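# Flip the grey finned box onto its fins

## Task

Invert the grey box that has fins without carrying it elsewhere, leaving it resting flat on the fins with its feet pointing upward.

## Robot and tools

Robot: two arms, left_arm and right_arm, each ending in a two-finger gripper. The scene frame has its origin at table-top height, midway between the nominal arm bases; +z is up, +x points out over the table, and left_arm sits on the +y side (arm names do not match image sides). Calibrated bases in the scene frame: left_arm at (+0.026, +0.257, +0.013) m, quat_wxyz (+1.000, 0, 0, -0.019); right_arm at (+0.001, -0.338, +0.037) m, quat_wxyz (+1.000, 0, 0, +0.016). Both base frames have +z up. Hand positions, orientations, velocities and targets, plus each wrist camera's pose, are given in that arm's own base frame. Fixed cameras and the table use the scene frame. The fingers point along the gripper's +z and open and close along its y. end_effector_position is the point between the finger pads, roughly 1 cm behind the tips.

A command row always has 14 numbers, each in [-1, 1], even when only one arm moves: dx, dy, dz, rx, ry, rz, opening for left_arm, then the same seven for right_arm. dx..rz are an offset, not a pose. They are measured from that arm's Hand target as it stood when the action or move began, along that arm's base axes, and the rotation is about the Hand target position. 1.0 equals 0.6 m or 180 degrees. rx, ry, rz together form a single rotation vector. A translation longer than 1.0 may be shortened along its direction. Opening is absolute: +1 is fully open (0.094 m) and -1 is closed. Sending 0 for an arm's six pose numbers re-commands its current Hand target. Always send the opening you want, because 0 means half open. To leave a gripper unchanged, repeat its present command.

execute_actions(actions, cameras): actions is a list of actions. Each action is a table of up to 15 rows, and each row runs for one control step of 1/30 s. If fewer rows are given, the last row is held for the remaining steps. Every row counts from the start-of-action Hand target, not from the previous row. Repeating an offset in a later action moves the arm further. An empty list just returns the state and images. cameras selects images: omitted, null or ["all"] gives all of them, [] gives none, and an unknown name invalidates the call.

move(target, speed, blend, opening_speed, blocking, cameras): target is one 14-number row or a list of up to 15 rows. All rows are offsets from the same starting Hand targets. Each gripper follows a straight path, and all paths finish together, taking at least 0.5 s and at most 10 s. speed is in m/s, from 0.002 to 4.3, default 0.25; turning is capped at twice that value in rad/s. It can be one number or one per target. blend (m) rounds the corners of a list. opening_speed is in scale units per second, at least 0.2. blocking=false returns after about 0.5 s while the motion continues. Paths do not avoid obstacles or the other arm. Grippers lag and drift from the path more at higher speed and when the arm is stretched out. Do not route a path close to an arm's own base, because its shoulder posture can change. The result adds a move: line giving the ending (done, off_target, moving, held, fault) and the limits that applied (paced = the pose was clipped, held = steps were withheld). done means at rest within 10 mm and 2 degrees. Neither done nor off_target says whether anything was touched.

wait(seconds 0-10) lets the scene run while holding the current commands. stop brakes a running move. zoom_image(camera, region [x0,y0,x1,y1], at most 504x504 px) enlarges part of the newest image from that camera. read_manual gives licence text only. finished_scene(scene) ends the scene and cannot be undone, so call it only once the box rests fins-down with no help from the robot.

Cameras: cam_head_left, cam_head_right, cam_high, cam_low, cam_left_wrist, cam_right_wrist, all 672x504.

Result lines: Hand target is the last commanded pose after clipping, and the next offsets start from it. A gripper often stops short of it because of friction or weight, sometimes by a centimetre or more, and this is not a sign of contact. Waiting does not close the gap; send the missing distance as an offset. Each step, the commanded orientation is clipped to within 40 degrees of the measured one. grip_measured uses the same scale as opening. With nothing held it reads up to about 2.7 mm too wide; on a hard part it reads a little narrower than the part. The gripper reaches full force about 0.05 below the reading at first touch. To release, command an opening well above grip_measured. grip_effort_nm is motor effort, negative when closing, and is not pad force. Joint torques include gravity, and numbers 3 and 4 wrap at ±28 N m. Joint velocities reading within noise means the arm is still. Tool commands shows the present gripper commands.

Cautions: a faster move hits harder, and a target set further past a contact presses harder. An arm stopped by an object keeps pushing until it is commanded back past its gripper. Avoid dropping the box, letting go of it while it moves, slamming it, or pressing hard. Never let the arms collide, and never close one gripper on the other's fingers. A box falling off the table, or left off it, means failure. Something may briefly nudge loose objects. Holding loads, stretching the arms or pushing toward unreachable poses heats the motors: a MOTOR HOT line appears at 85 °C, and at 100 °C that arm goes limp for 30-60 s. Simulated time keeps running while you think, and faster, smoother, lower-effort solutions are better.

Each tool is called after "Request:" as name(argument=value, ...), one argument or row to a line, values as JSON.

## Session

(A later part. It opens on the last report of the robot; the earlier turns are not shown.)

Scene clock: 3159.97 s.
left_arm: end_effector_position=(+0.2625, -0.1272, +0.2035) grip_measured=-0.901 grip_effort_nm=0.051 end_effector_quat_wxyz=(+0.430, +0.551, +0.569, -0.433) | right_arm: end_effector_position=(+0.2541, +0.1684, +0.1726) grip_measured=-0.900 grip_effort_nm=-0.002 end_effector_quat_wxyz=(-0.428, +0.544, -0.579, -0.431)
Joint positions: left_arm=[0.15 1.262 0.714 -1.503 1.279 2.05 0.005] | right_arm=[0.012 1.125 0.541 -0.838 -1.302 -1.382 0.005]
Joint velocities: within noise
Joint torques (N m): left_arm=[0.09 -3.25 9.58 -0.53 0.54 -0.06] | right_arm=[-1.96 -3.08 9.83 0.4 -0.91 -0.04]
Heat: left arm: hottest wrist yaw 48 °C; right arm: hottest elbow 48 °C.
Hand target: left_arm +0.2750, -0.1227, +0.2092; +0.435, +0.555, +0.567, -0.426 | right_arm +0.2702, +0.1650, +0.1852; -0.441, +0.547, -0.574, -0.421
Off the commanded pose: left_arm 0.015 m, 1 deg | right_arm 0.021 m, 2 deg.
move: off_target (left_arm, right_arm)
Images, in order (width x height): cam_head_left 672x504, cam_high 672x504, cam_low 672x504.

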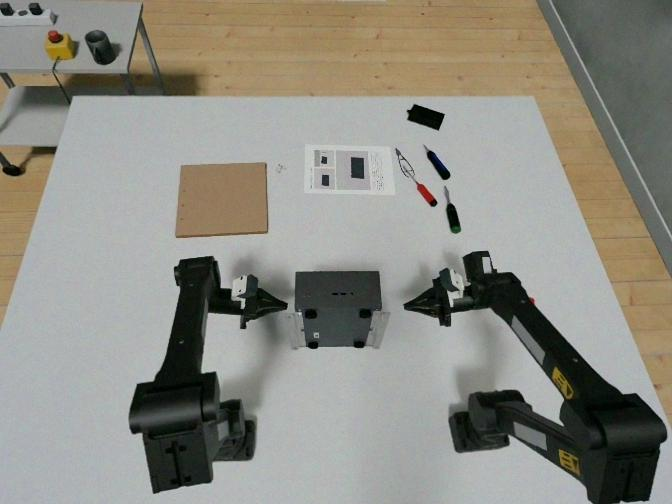

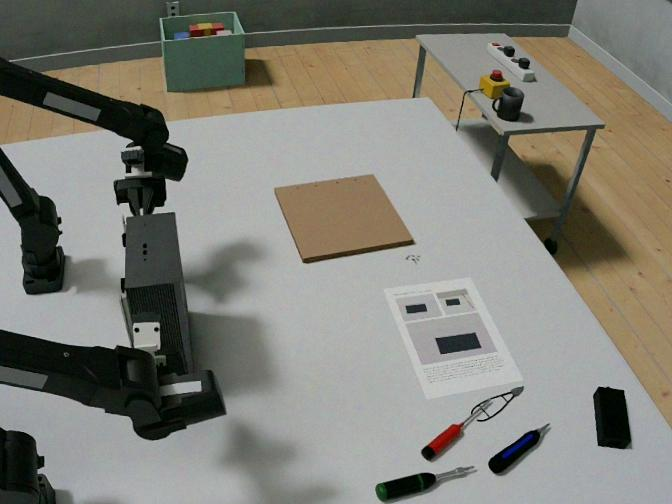

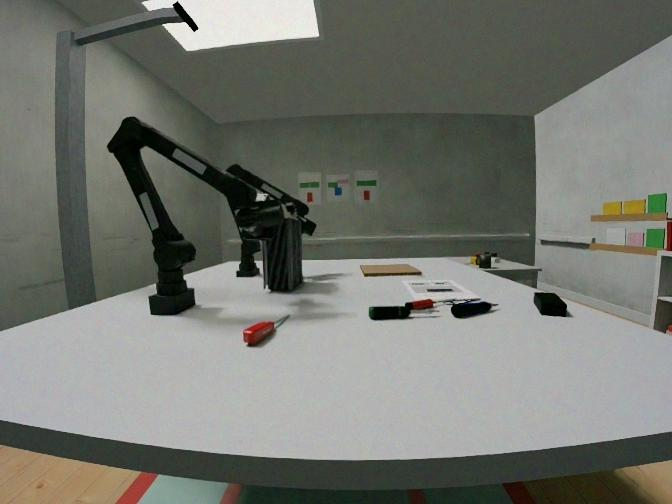

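Request:
move(
  target=[
    [0,-0.075,0,0,0,0,-0.9,0,0.075,0,0,0,0,-0.9],
    [-0.0417,-0.1333,0,0,0,0,-0.9,-0.0417,0.1333,0,0,0,0,-0.9],
  ],
  speed=[0.05,0.04],
  cameras=["cam_right_wrist","cam_left_wrist"],
)

Scene clock: 3168.17 s.
left_arm: end_effector_position=(+0.2761, -0.1610, +0.2097) grip_measured=-0.899 grip_effort_nm=-0.022 end_effector_quat_wxyz=(+0.458, +0.524, +0.606, -0.386) | right_arm: end_effector_position=(+0.2620, +0.2149, +0.1801) grip_measured=-0.900 grip_effort_nm=-0.002 end_effector_quat_wxyz=(+0.453, -0.516, +0.608, +0.399)
Joint positions: left_arm=[0.009 0.987 0.557 -0.675 1.249 1.097 0.005] | right_arm=[0.214 0.976 0.398 -0.099 -1.122 -0.609 0.005]
Joint velocities: within noise
Joint torques (N m): left_arm=[-11.52 -3.19 7.05 1.66 1.8 -0.28] | right_arm=[7.12 -1.85 8.05 2.58 -0.9 0.01]
Heat: left arm: hottest elbow 47 °C; right arm: hottest elbow 48 °C.
Hand target: left_arm +0.2500, -0.2027, +0.2093; +0.435, +0.555, +0.567, -0.426 | right_arm +0.2452, +0.2449, +0.1852; +0.441, -0.547, +0.575, +0.420
Off the commanded pose: left_arm 0.049 m, 8 deg | right_arm 0.035 m, 6 deg.
move: off_target (left_arm, right_arm)
Images, in order (width x height): cam_left_wrist 672x504, cam_right_wrist 672x504.

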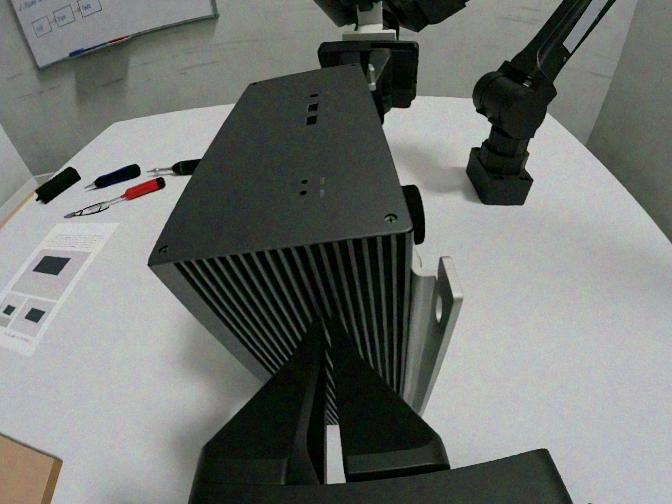

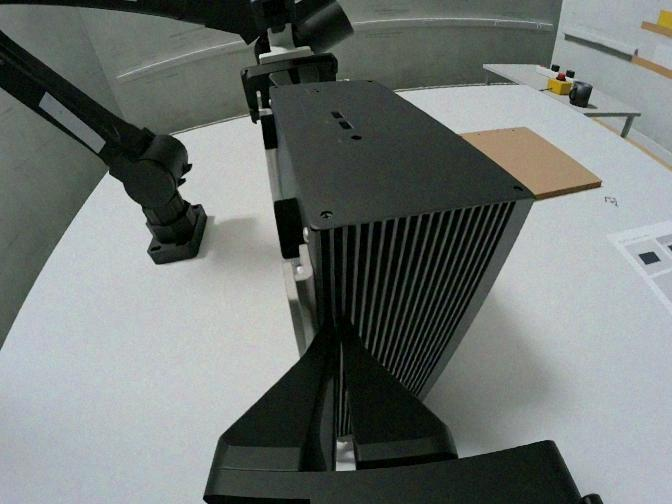

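Request:
move(
  target=[
    [-0.0083,-0.0617,0.0433,0,0,0,-0.9,-0.0083,0.0617,0.0433,0,0,0,-0.9],
    [0.1088,-0.0607,0.0668,0,0,0,-0.9,0.1087,0.0544,0.0668,0,0,0,-0.9],
  ],
  speed=[0.04,0.035],
  cameras=["cam_right_wrist","cam_head_left","cam_high"],
)

Scene clock: 3180.70 s.
left_arm: end_effector_position=(+0.3332, -0.1614, +0.2144) grip_measured=-0.899 grip_effort_nm=-0.022 end_effector_quat_wxyz=(+0.439, +0.480, +0.661, -0.373) | right_arm: end_effector_position=(+0.3084, +0.2155, +0.1871) grip_measured=-0.900 grip_effort_nm=0.012 end_effector_quat_wxyz=(+0.433, -0.477, +0.652, +0.400)
Joint positions: left_arm=[-0.012 1.094 0.646 -0.515 1.15 0.843 0.005] | right_arm=[0.197 1.089 0.506 -0.115 -1.077 -0.524 0.005]
Joint velocities: within noise
Joint torques (N m): left_arm=[-15.91 -4.13 12.59 1.91 4.4 0.13] | right_arm=[10.4 -1.96 14.48 2.74 -2.14 -0.32]
Heat: left arm: hottest wrist yaw 49 °C; right arm: hottest elbow 49 °C.
Hand target: left_arm +0.3153, -0.2391, +0.2493; +0.435, +0.555, +0.567, -0.426 | right_arm +0.3104, +0.2776, +0.2252; +0.440, -0.547, +0.575, +0.420
Off the commanded pose: left_arm 0.087 m, 15 deg | right_arm 0.073 m, 12 deg.
move: off_target (left_arm, right_arm)
Images, in order (width x height): cam_head_left 672x504, cam_high 672x504, cam_right_wrist 672x504.

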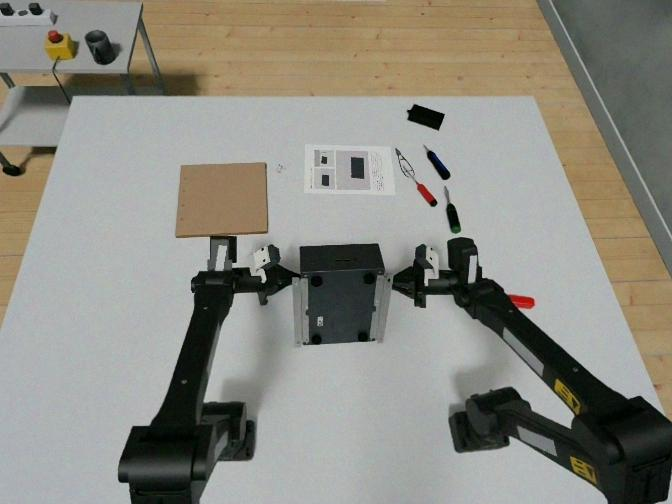

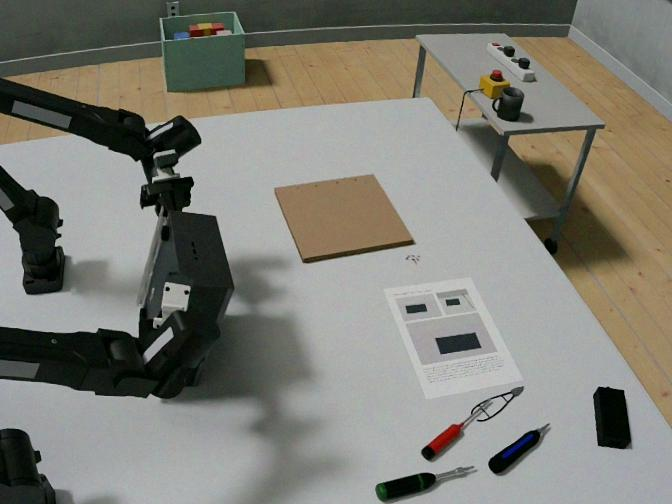

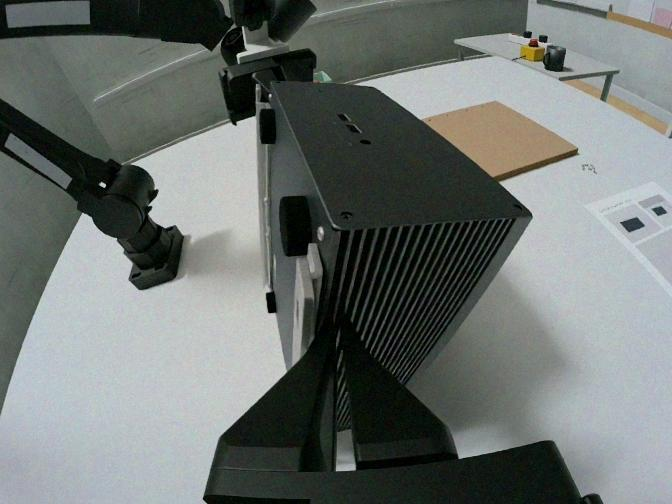

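Request:
move(
  target=[
    [0.0933,0.0007,0.0023,0,0,0,-0.9,0.1067,-0.0058,0.0023,0,0,0,-0.9],
    [0.1733,0.001,-0.0257,0,0,0,-0.9,0.1867,-0.011,-0.0257,0,0,0,-0.9],
  ],
  speed=0.035,
  blend=0.01,
  cameras=["cam_high","cam_right_wrist"],
)

Scene clock: 3196.83 s.
left_arm: end_effector_position=(+0.4306, -0.1553, +0.1853) grip_measured=-0.900 grip_effort_nm=0.017 end_effector_quat_wxyz=(+0.426, +0.489, +0.659, -0.381) | right_arm: end_effector_position=(+0.4118, +0.2142, +0.1722) grip_measured=-0.900 grip_effort_nm=0.007 end_effector_quat_wxyz=(+0.426, -0.490, +0.639, +0.412)
Joint positions: left_arm=[0.008 1.443 0.879 -0.524 1.168 0.96 0.005] | right_arm=[0.134 1.445 0.779 -0.178 -1.16 -0.686 0.005]
Joint velocities: within noise
Joint torques (N m): left_arm=[-14.27 -10.99 12.53 1.39 4.59 -0.01] | right_arm=[8.29 -8.18 13.74 2.15 -1.63 -0.17]
Heat: left arm: hottest wrist yaw 68 °C; right arm: hottest elbow 55 °C.
Hand target: left_arm +0.4193, -0.2385, +0.2337; +0.435, +0.555, +0.567, -0.426 | right_arm +0.4226, +0.2709, +0.2099; +0.441, -0.547, +0.575, +0.420
Off the commanded pose: left_arm 0.097 m, 14 deg | right_arm 0.069 m, 10 deg.
move: off_target (left_arm, right_arm)
Images, in order (width x height): cam_high 672x504, cam_right_wrist 672x504.

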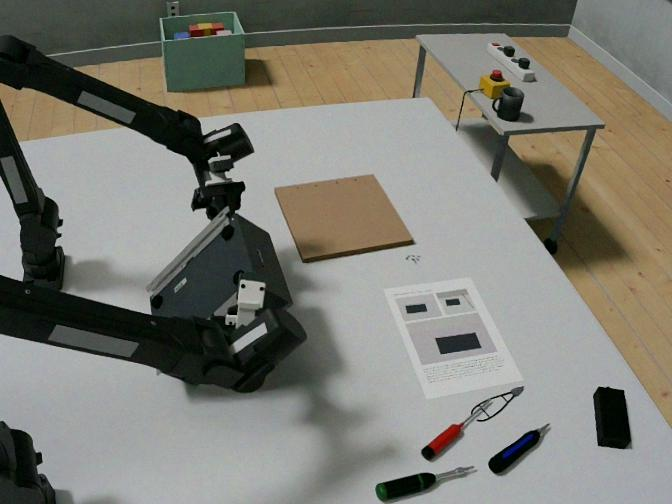

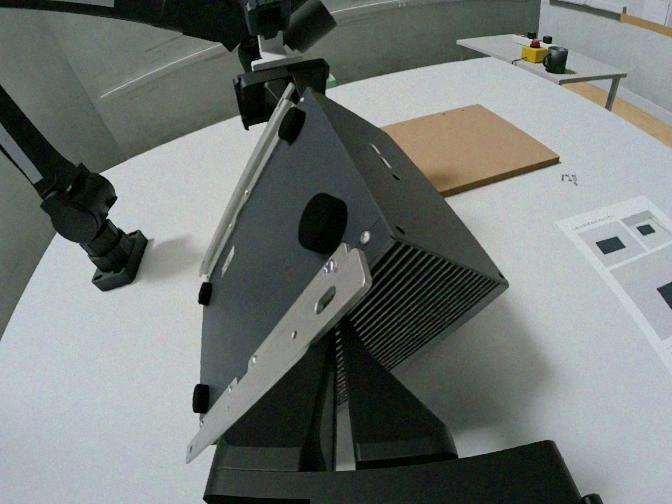

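Request:
move(
  target=[
    [0.072,0,-0.0533,0,0,0,-0.9,0.0725,-0.0045,-0.0533,0,0,0,-0.9],
    [0.1293,0,-0.1248,0,0,0,-0.9,0.1303,-0.008,-0.1248,0,0,0,-0.9],
  ],
  speed=0.04,
  blend=0.01,
  cameras=["cam_high"],
)

Scene clock: 3207.30 s.
left_arm: end_effector_position=(+0.4892, -0.1543, +0.1060) grip_measured=-0.900 grip_effort_nm=0.017 end_effector_quat_wxyz=(+0.413, +0.487, +0.657, -0.401) | right_arm: end_effector_position=(+0.4959, +0.2111, +0.1015) grip_measured=-0.900 grip_effort_nm=0.007 end_effector_quat_wxyz=(+0.424, -0.498, +0.637, +0.409)
Joint positions: left_arm=[0.013 1.745 0.998 -0.429 1.198 1.017 0.005] | right_arm=[0.104 1.775 0.974 -0.125 -1.177 -0.783 0.005]
Joint velocities: within noise
Joint torques (N m): left_arm=[-13.33 -15.03 12.66 1.95 3.84 -0.04] | right_arm=[6.65 -14.04 10.52 2.35 -2.3 -0.17]
Heat: left arm: hottest wrist yaw 76 °C; right arm: hottest elbow 55 °C.
Hand target: left_arm +0.4969, -0.2385, +0.1590; +0.435, +0.555, +0.567, -0.426 | right_arm +0.5006, +0.2662, +0.1349; +0.440, -0.547, +0.575, +0.420
Off the commanded pose: left_arm 0.100 m, 13 deg | right_arm 0.065 m, 9 deg.
move: off_target (left_arm, right_arm)
Images, in order (width x height): cam_high 672x504.

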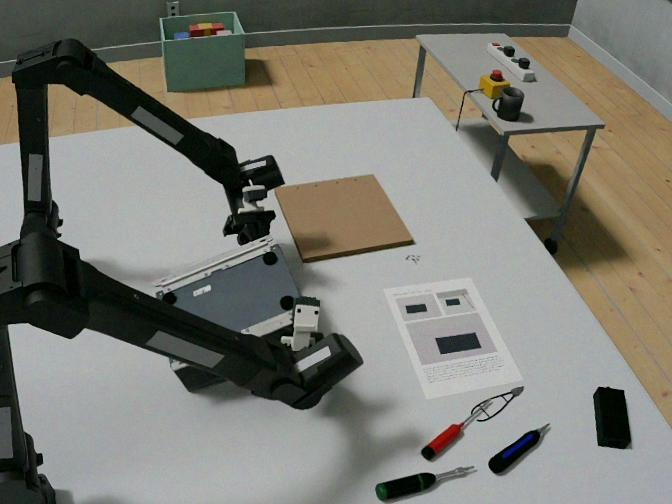

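Request:
move(
  target=[
    [0.033,0,-0.08,0,0,0,-0.9,0.033,-0.002,-0.075,0,0,0,-0.9],
    [0.036,0,-0.12,0,0,0,-0.9,0.036,-0.002,-0.11,0,0,0,-0.9],
    [0.036,0.03,-0.18,0,0,0,-0.9,0.036,-0.03,-0.165,0,0,0,-0.9],
  ],
  speed=0.03,
  cameras=["cam_high","cam_right_wrist","cam_head_left"],
)

Scene clock: 3219.27 s.
left_arm: end_effector_position=(+0.5088, -0.1603, +0.0457) grip_measured=-0.900 grip_effort_nm=0.017 end_effector_quat_wxyz=(+0.439, +0.511, +0.614, -0.412) | right_arm: end_effector_position=(+0.5222, +0.2042, +0.0424) grip_measured=-0.900 grip_effort_nm=0.002 end_effector_quat_wxyz=(+0.450, -0.518, +0.601, +0.409)
Joint positions: left_arm=[0.008 1.939 1.045 -0.296 1.269 1.114 0.005] | right_arm=[0.079 1.969 1.039 -0.004 -1.241 -0.881 0.005]
Joint velocities: within noise
Joint torques (N m): left_arm=[-10.05 -12.4 10.71 1.78 1.4 -0.1] | right_arm=[5.89 -11.69 8.31 1.98 -0.63 -0.1]
Heat: left arm: hottest wrist yaw 74 °C; right arm: hottest elbow 53 °C.
Hand target: left_arm +0.5185, -0.2205, +0.0509; +0.435, +0.555, +0.567, -0.426 | right_arm +0.5222, +0.2483, +0.0360; +0.440, -0.547, +0.575, +0.421
Off the commanded pose: left_arm 0.061 m, 8 deg | right_arm 0.045 m, 5 deg.
move: off_target (left_arm, right_arm)
Images, in order (width x height): cam_head_left 672x504, cam_high 672x504, cam_right_wrist 672x504.

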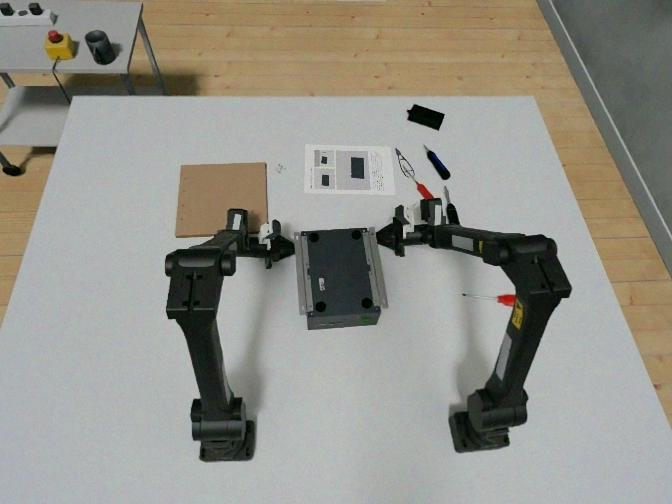

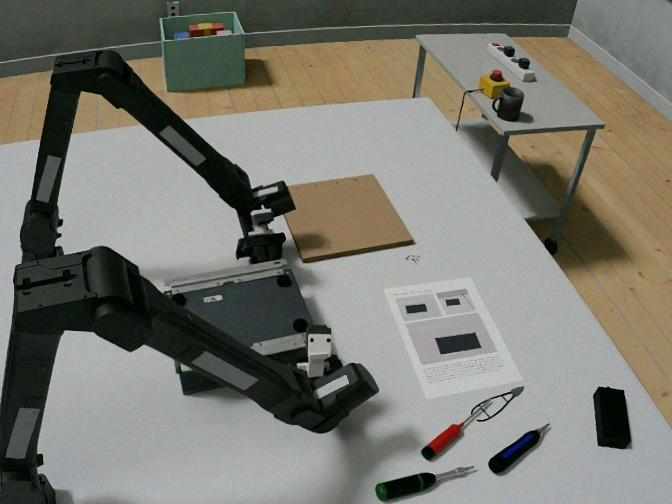

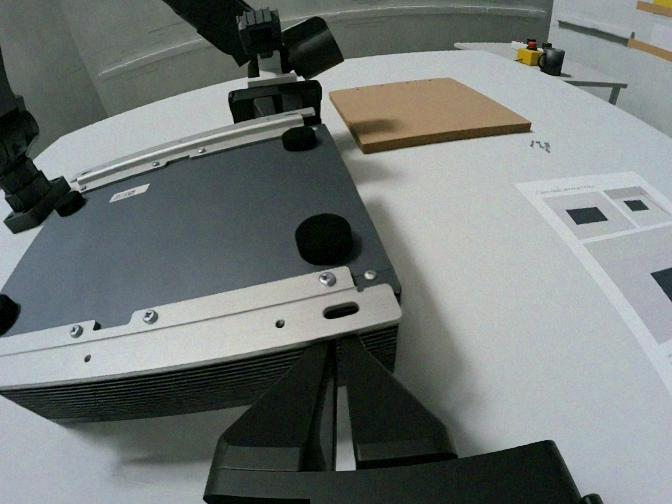

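Request:
move(
  target=[
    [0,0.05,-0.05,0,0,0,-0.9,0,-0.05,-0.04,0,0,0,-0.9],
    [0,0.2,-0.03,0,0,0,-0.9,0,-0.2,-0.02,0,0,0,-0.9],
  ],
  speed=[0.03,0.06],
  cameras=["cam_high","cam_right_wrist","cam_head_left","cam_left_wrist"],
)

Request:
zoom_image(
  camera="cam_head_left",
  region=[220, 200, 460, 360],
)

Scene clock: 3229.57 s.
left_arm: end_effector_position=(+0.5100, -0.1047, +0.0420) grip_measured=-0.900 grip_effort_nm=0.017 end_effector_quat_wxyz=(+0.436, +0.555, +0.566, -0.426) | right_arm: end_effector_position=(+0.5095, +0.1345, +0.0229) grip_measured=-0.900 grip_effort_nm=0.002 end_effector_quat_wxyz=(-0.433, +0.545, -0.577, -0.427)
Joint positions: left_arm=[0.121 2.086 1.296 -1.141 1.293 1.944 0.005] | right_arm=[-0.061 2.069 1.209 -0.806 -1.307 -1.649 0.005]
Joint velocities: within noise
Joint torques (N m): left_arm=[-0.32 -13.51 8.02 -0.51 0.57 -0.05] | right_arm=[-1.38 -14.86 7.41 0.12 -0.82 -0.15]
Heat: left arm: hottest wrist yaw 63 °C; right arm: hottest elbow 52 °C.
Hand target: left_arm +0.5184, -0.1005, +0.0329; +0.435, +0.555, +0.567, -0.426 | right_arm +0.5223, +0.1283, +0.0241; -0.441, +0.547, -0.575, -0.420
Off the commanded pose: left_arm 0.013 m, 0 deg | right_arm 0.014 m, 1 deg.
move: off_target (left_arm, right_arm)
Images, in order (width x height): cam_head_left 672x504, cam_high 672x504, cam_left_wrist 672x504, cam_right_wrist 672x504.

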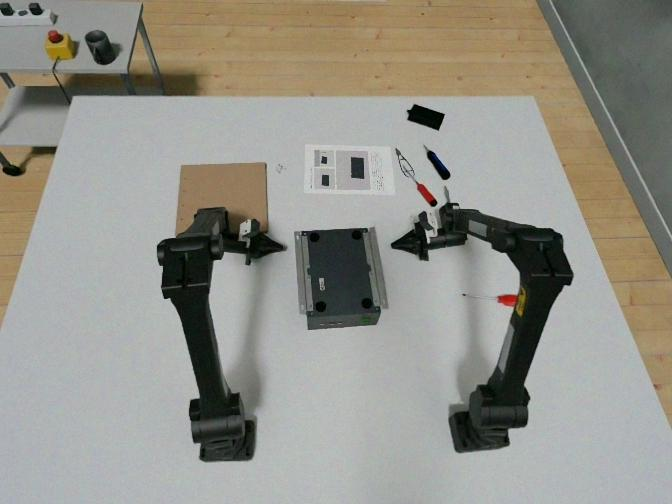

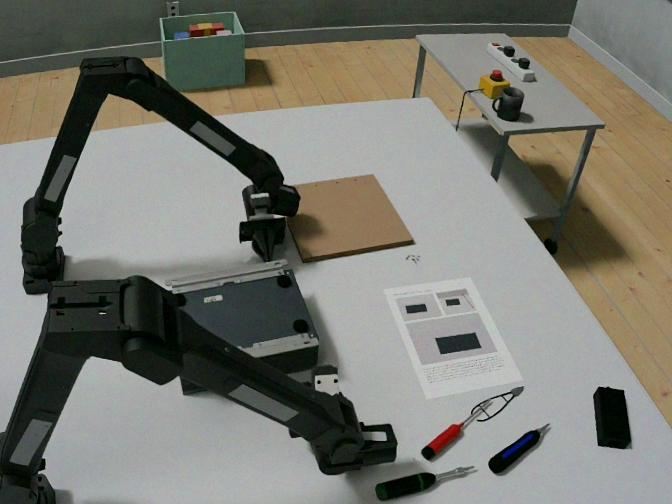

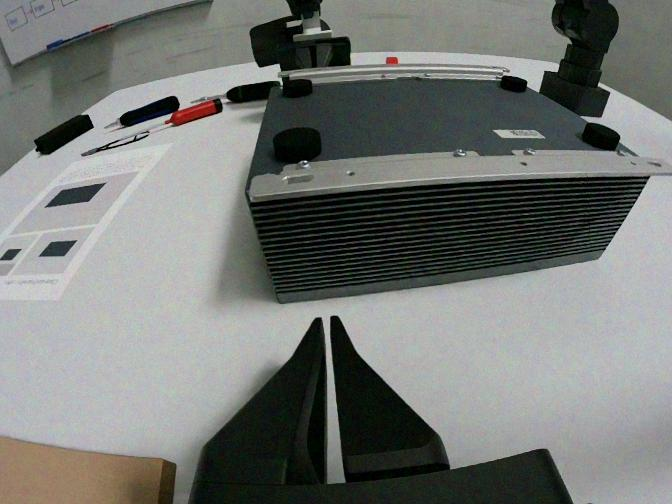

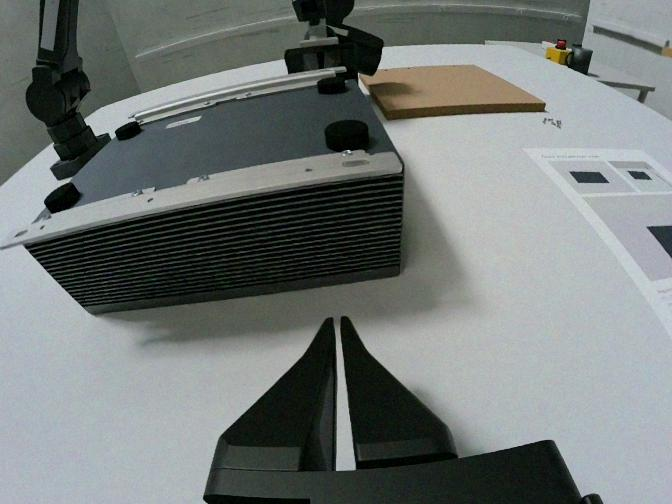

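Scaled by 2.100.

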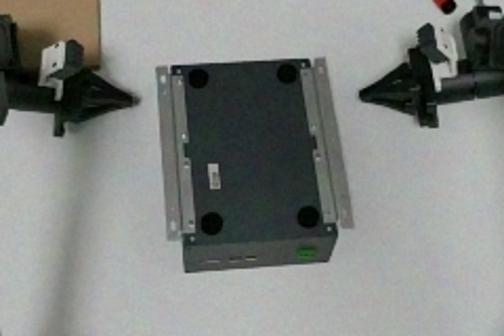

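Request:
finished_scene(
  scene=1,
)

The scene is finished: the task was done.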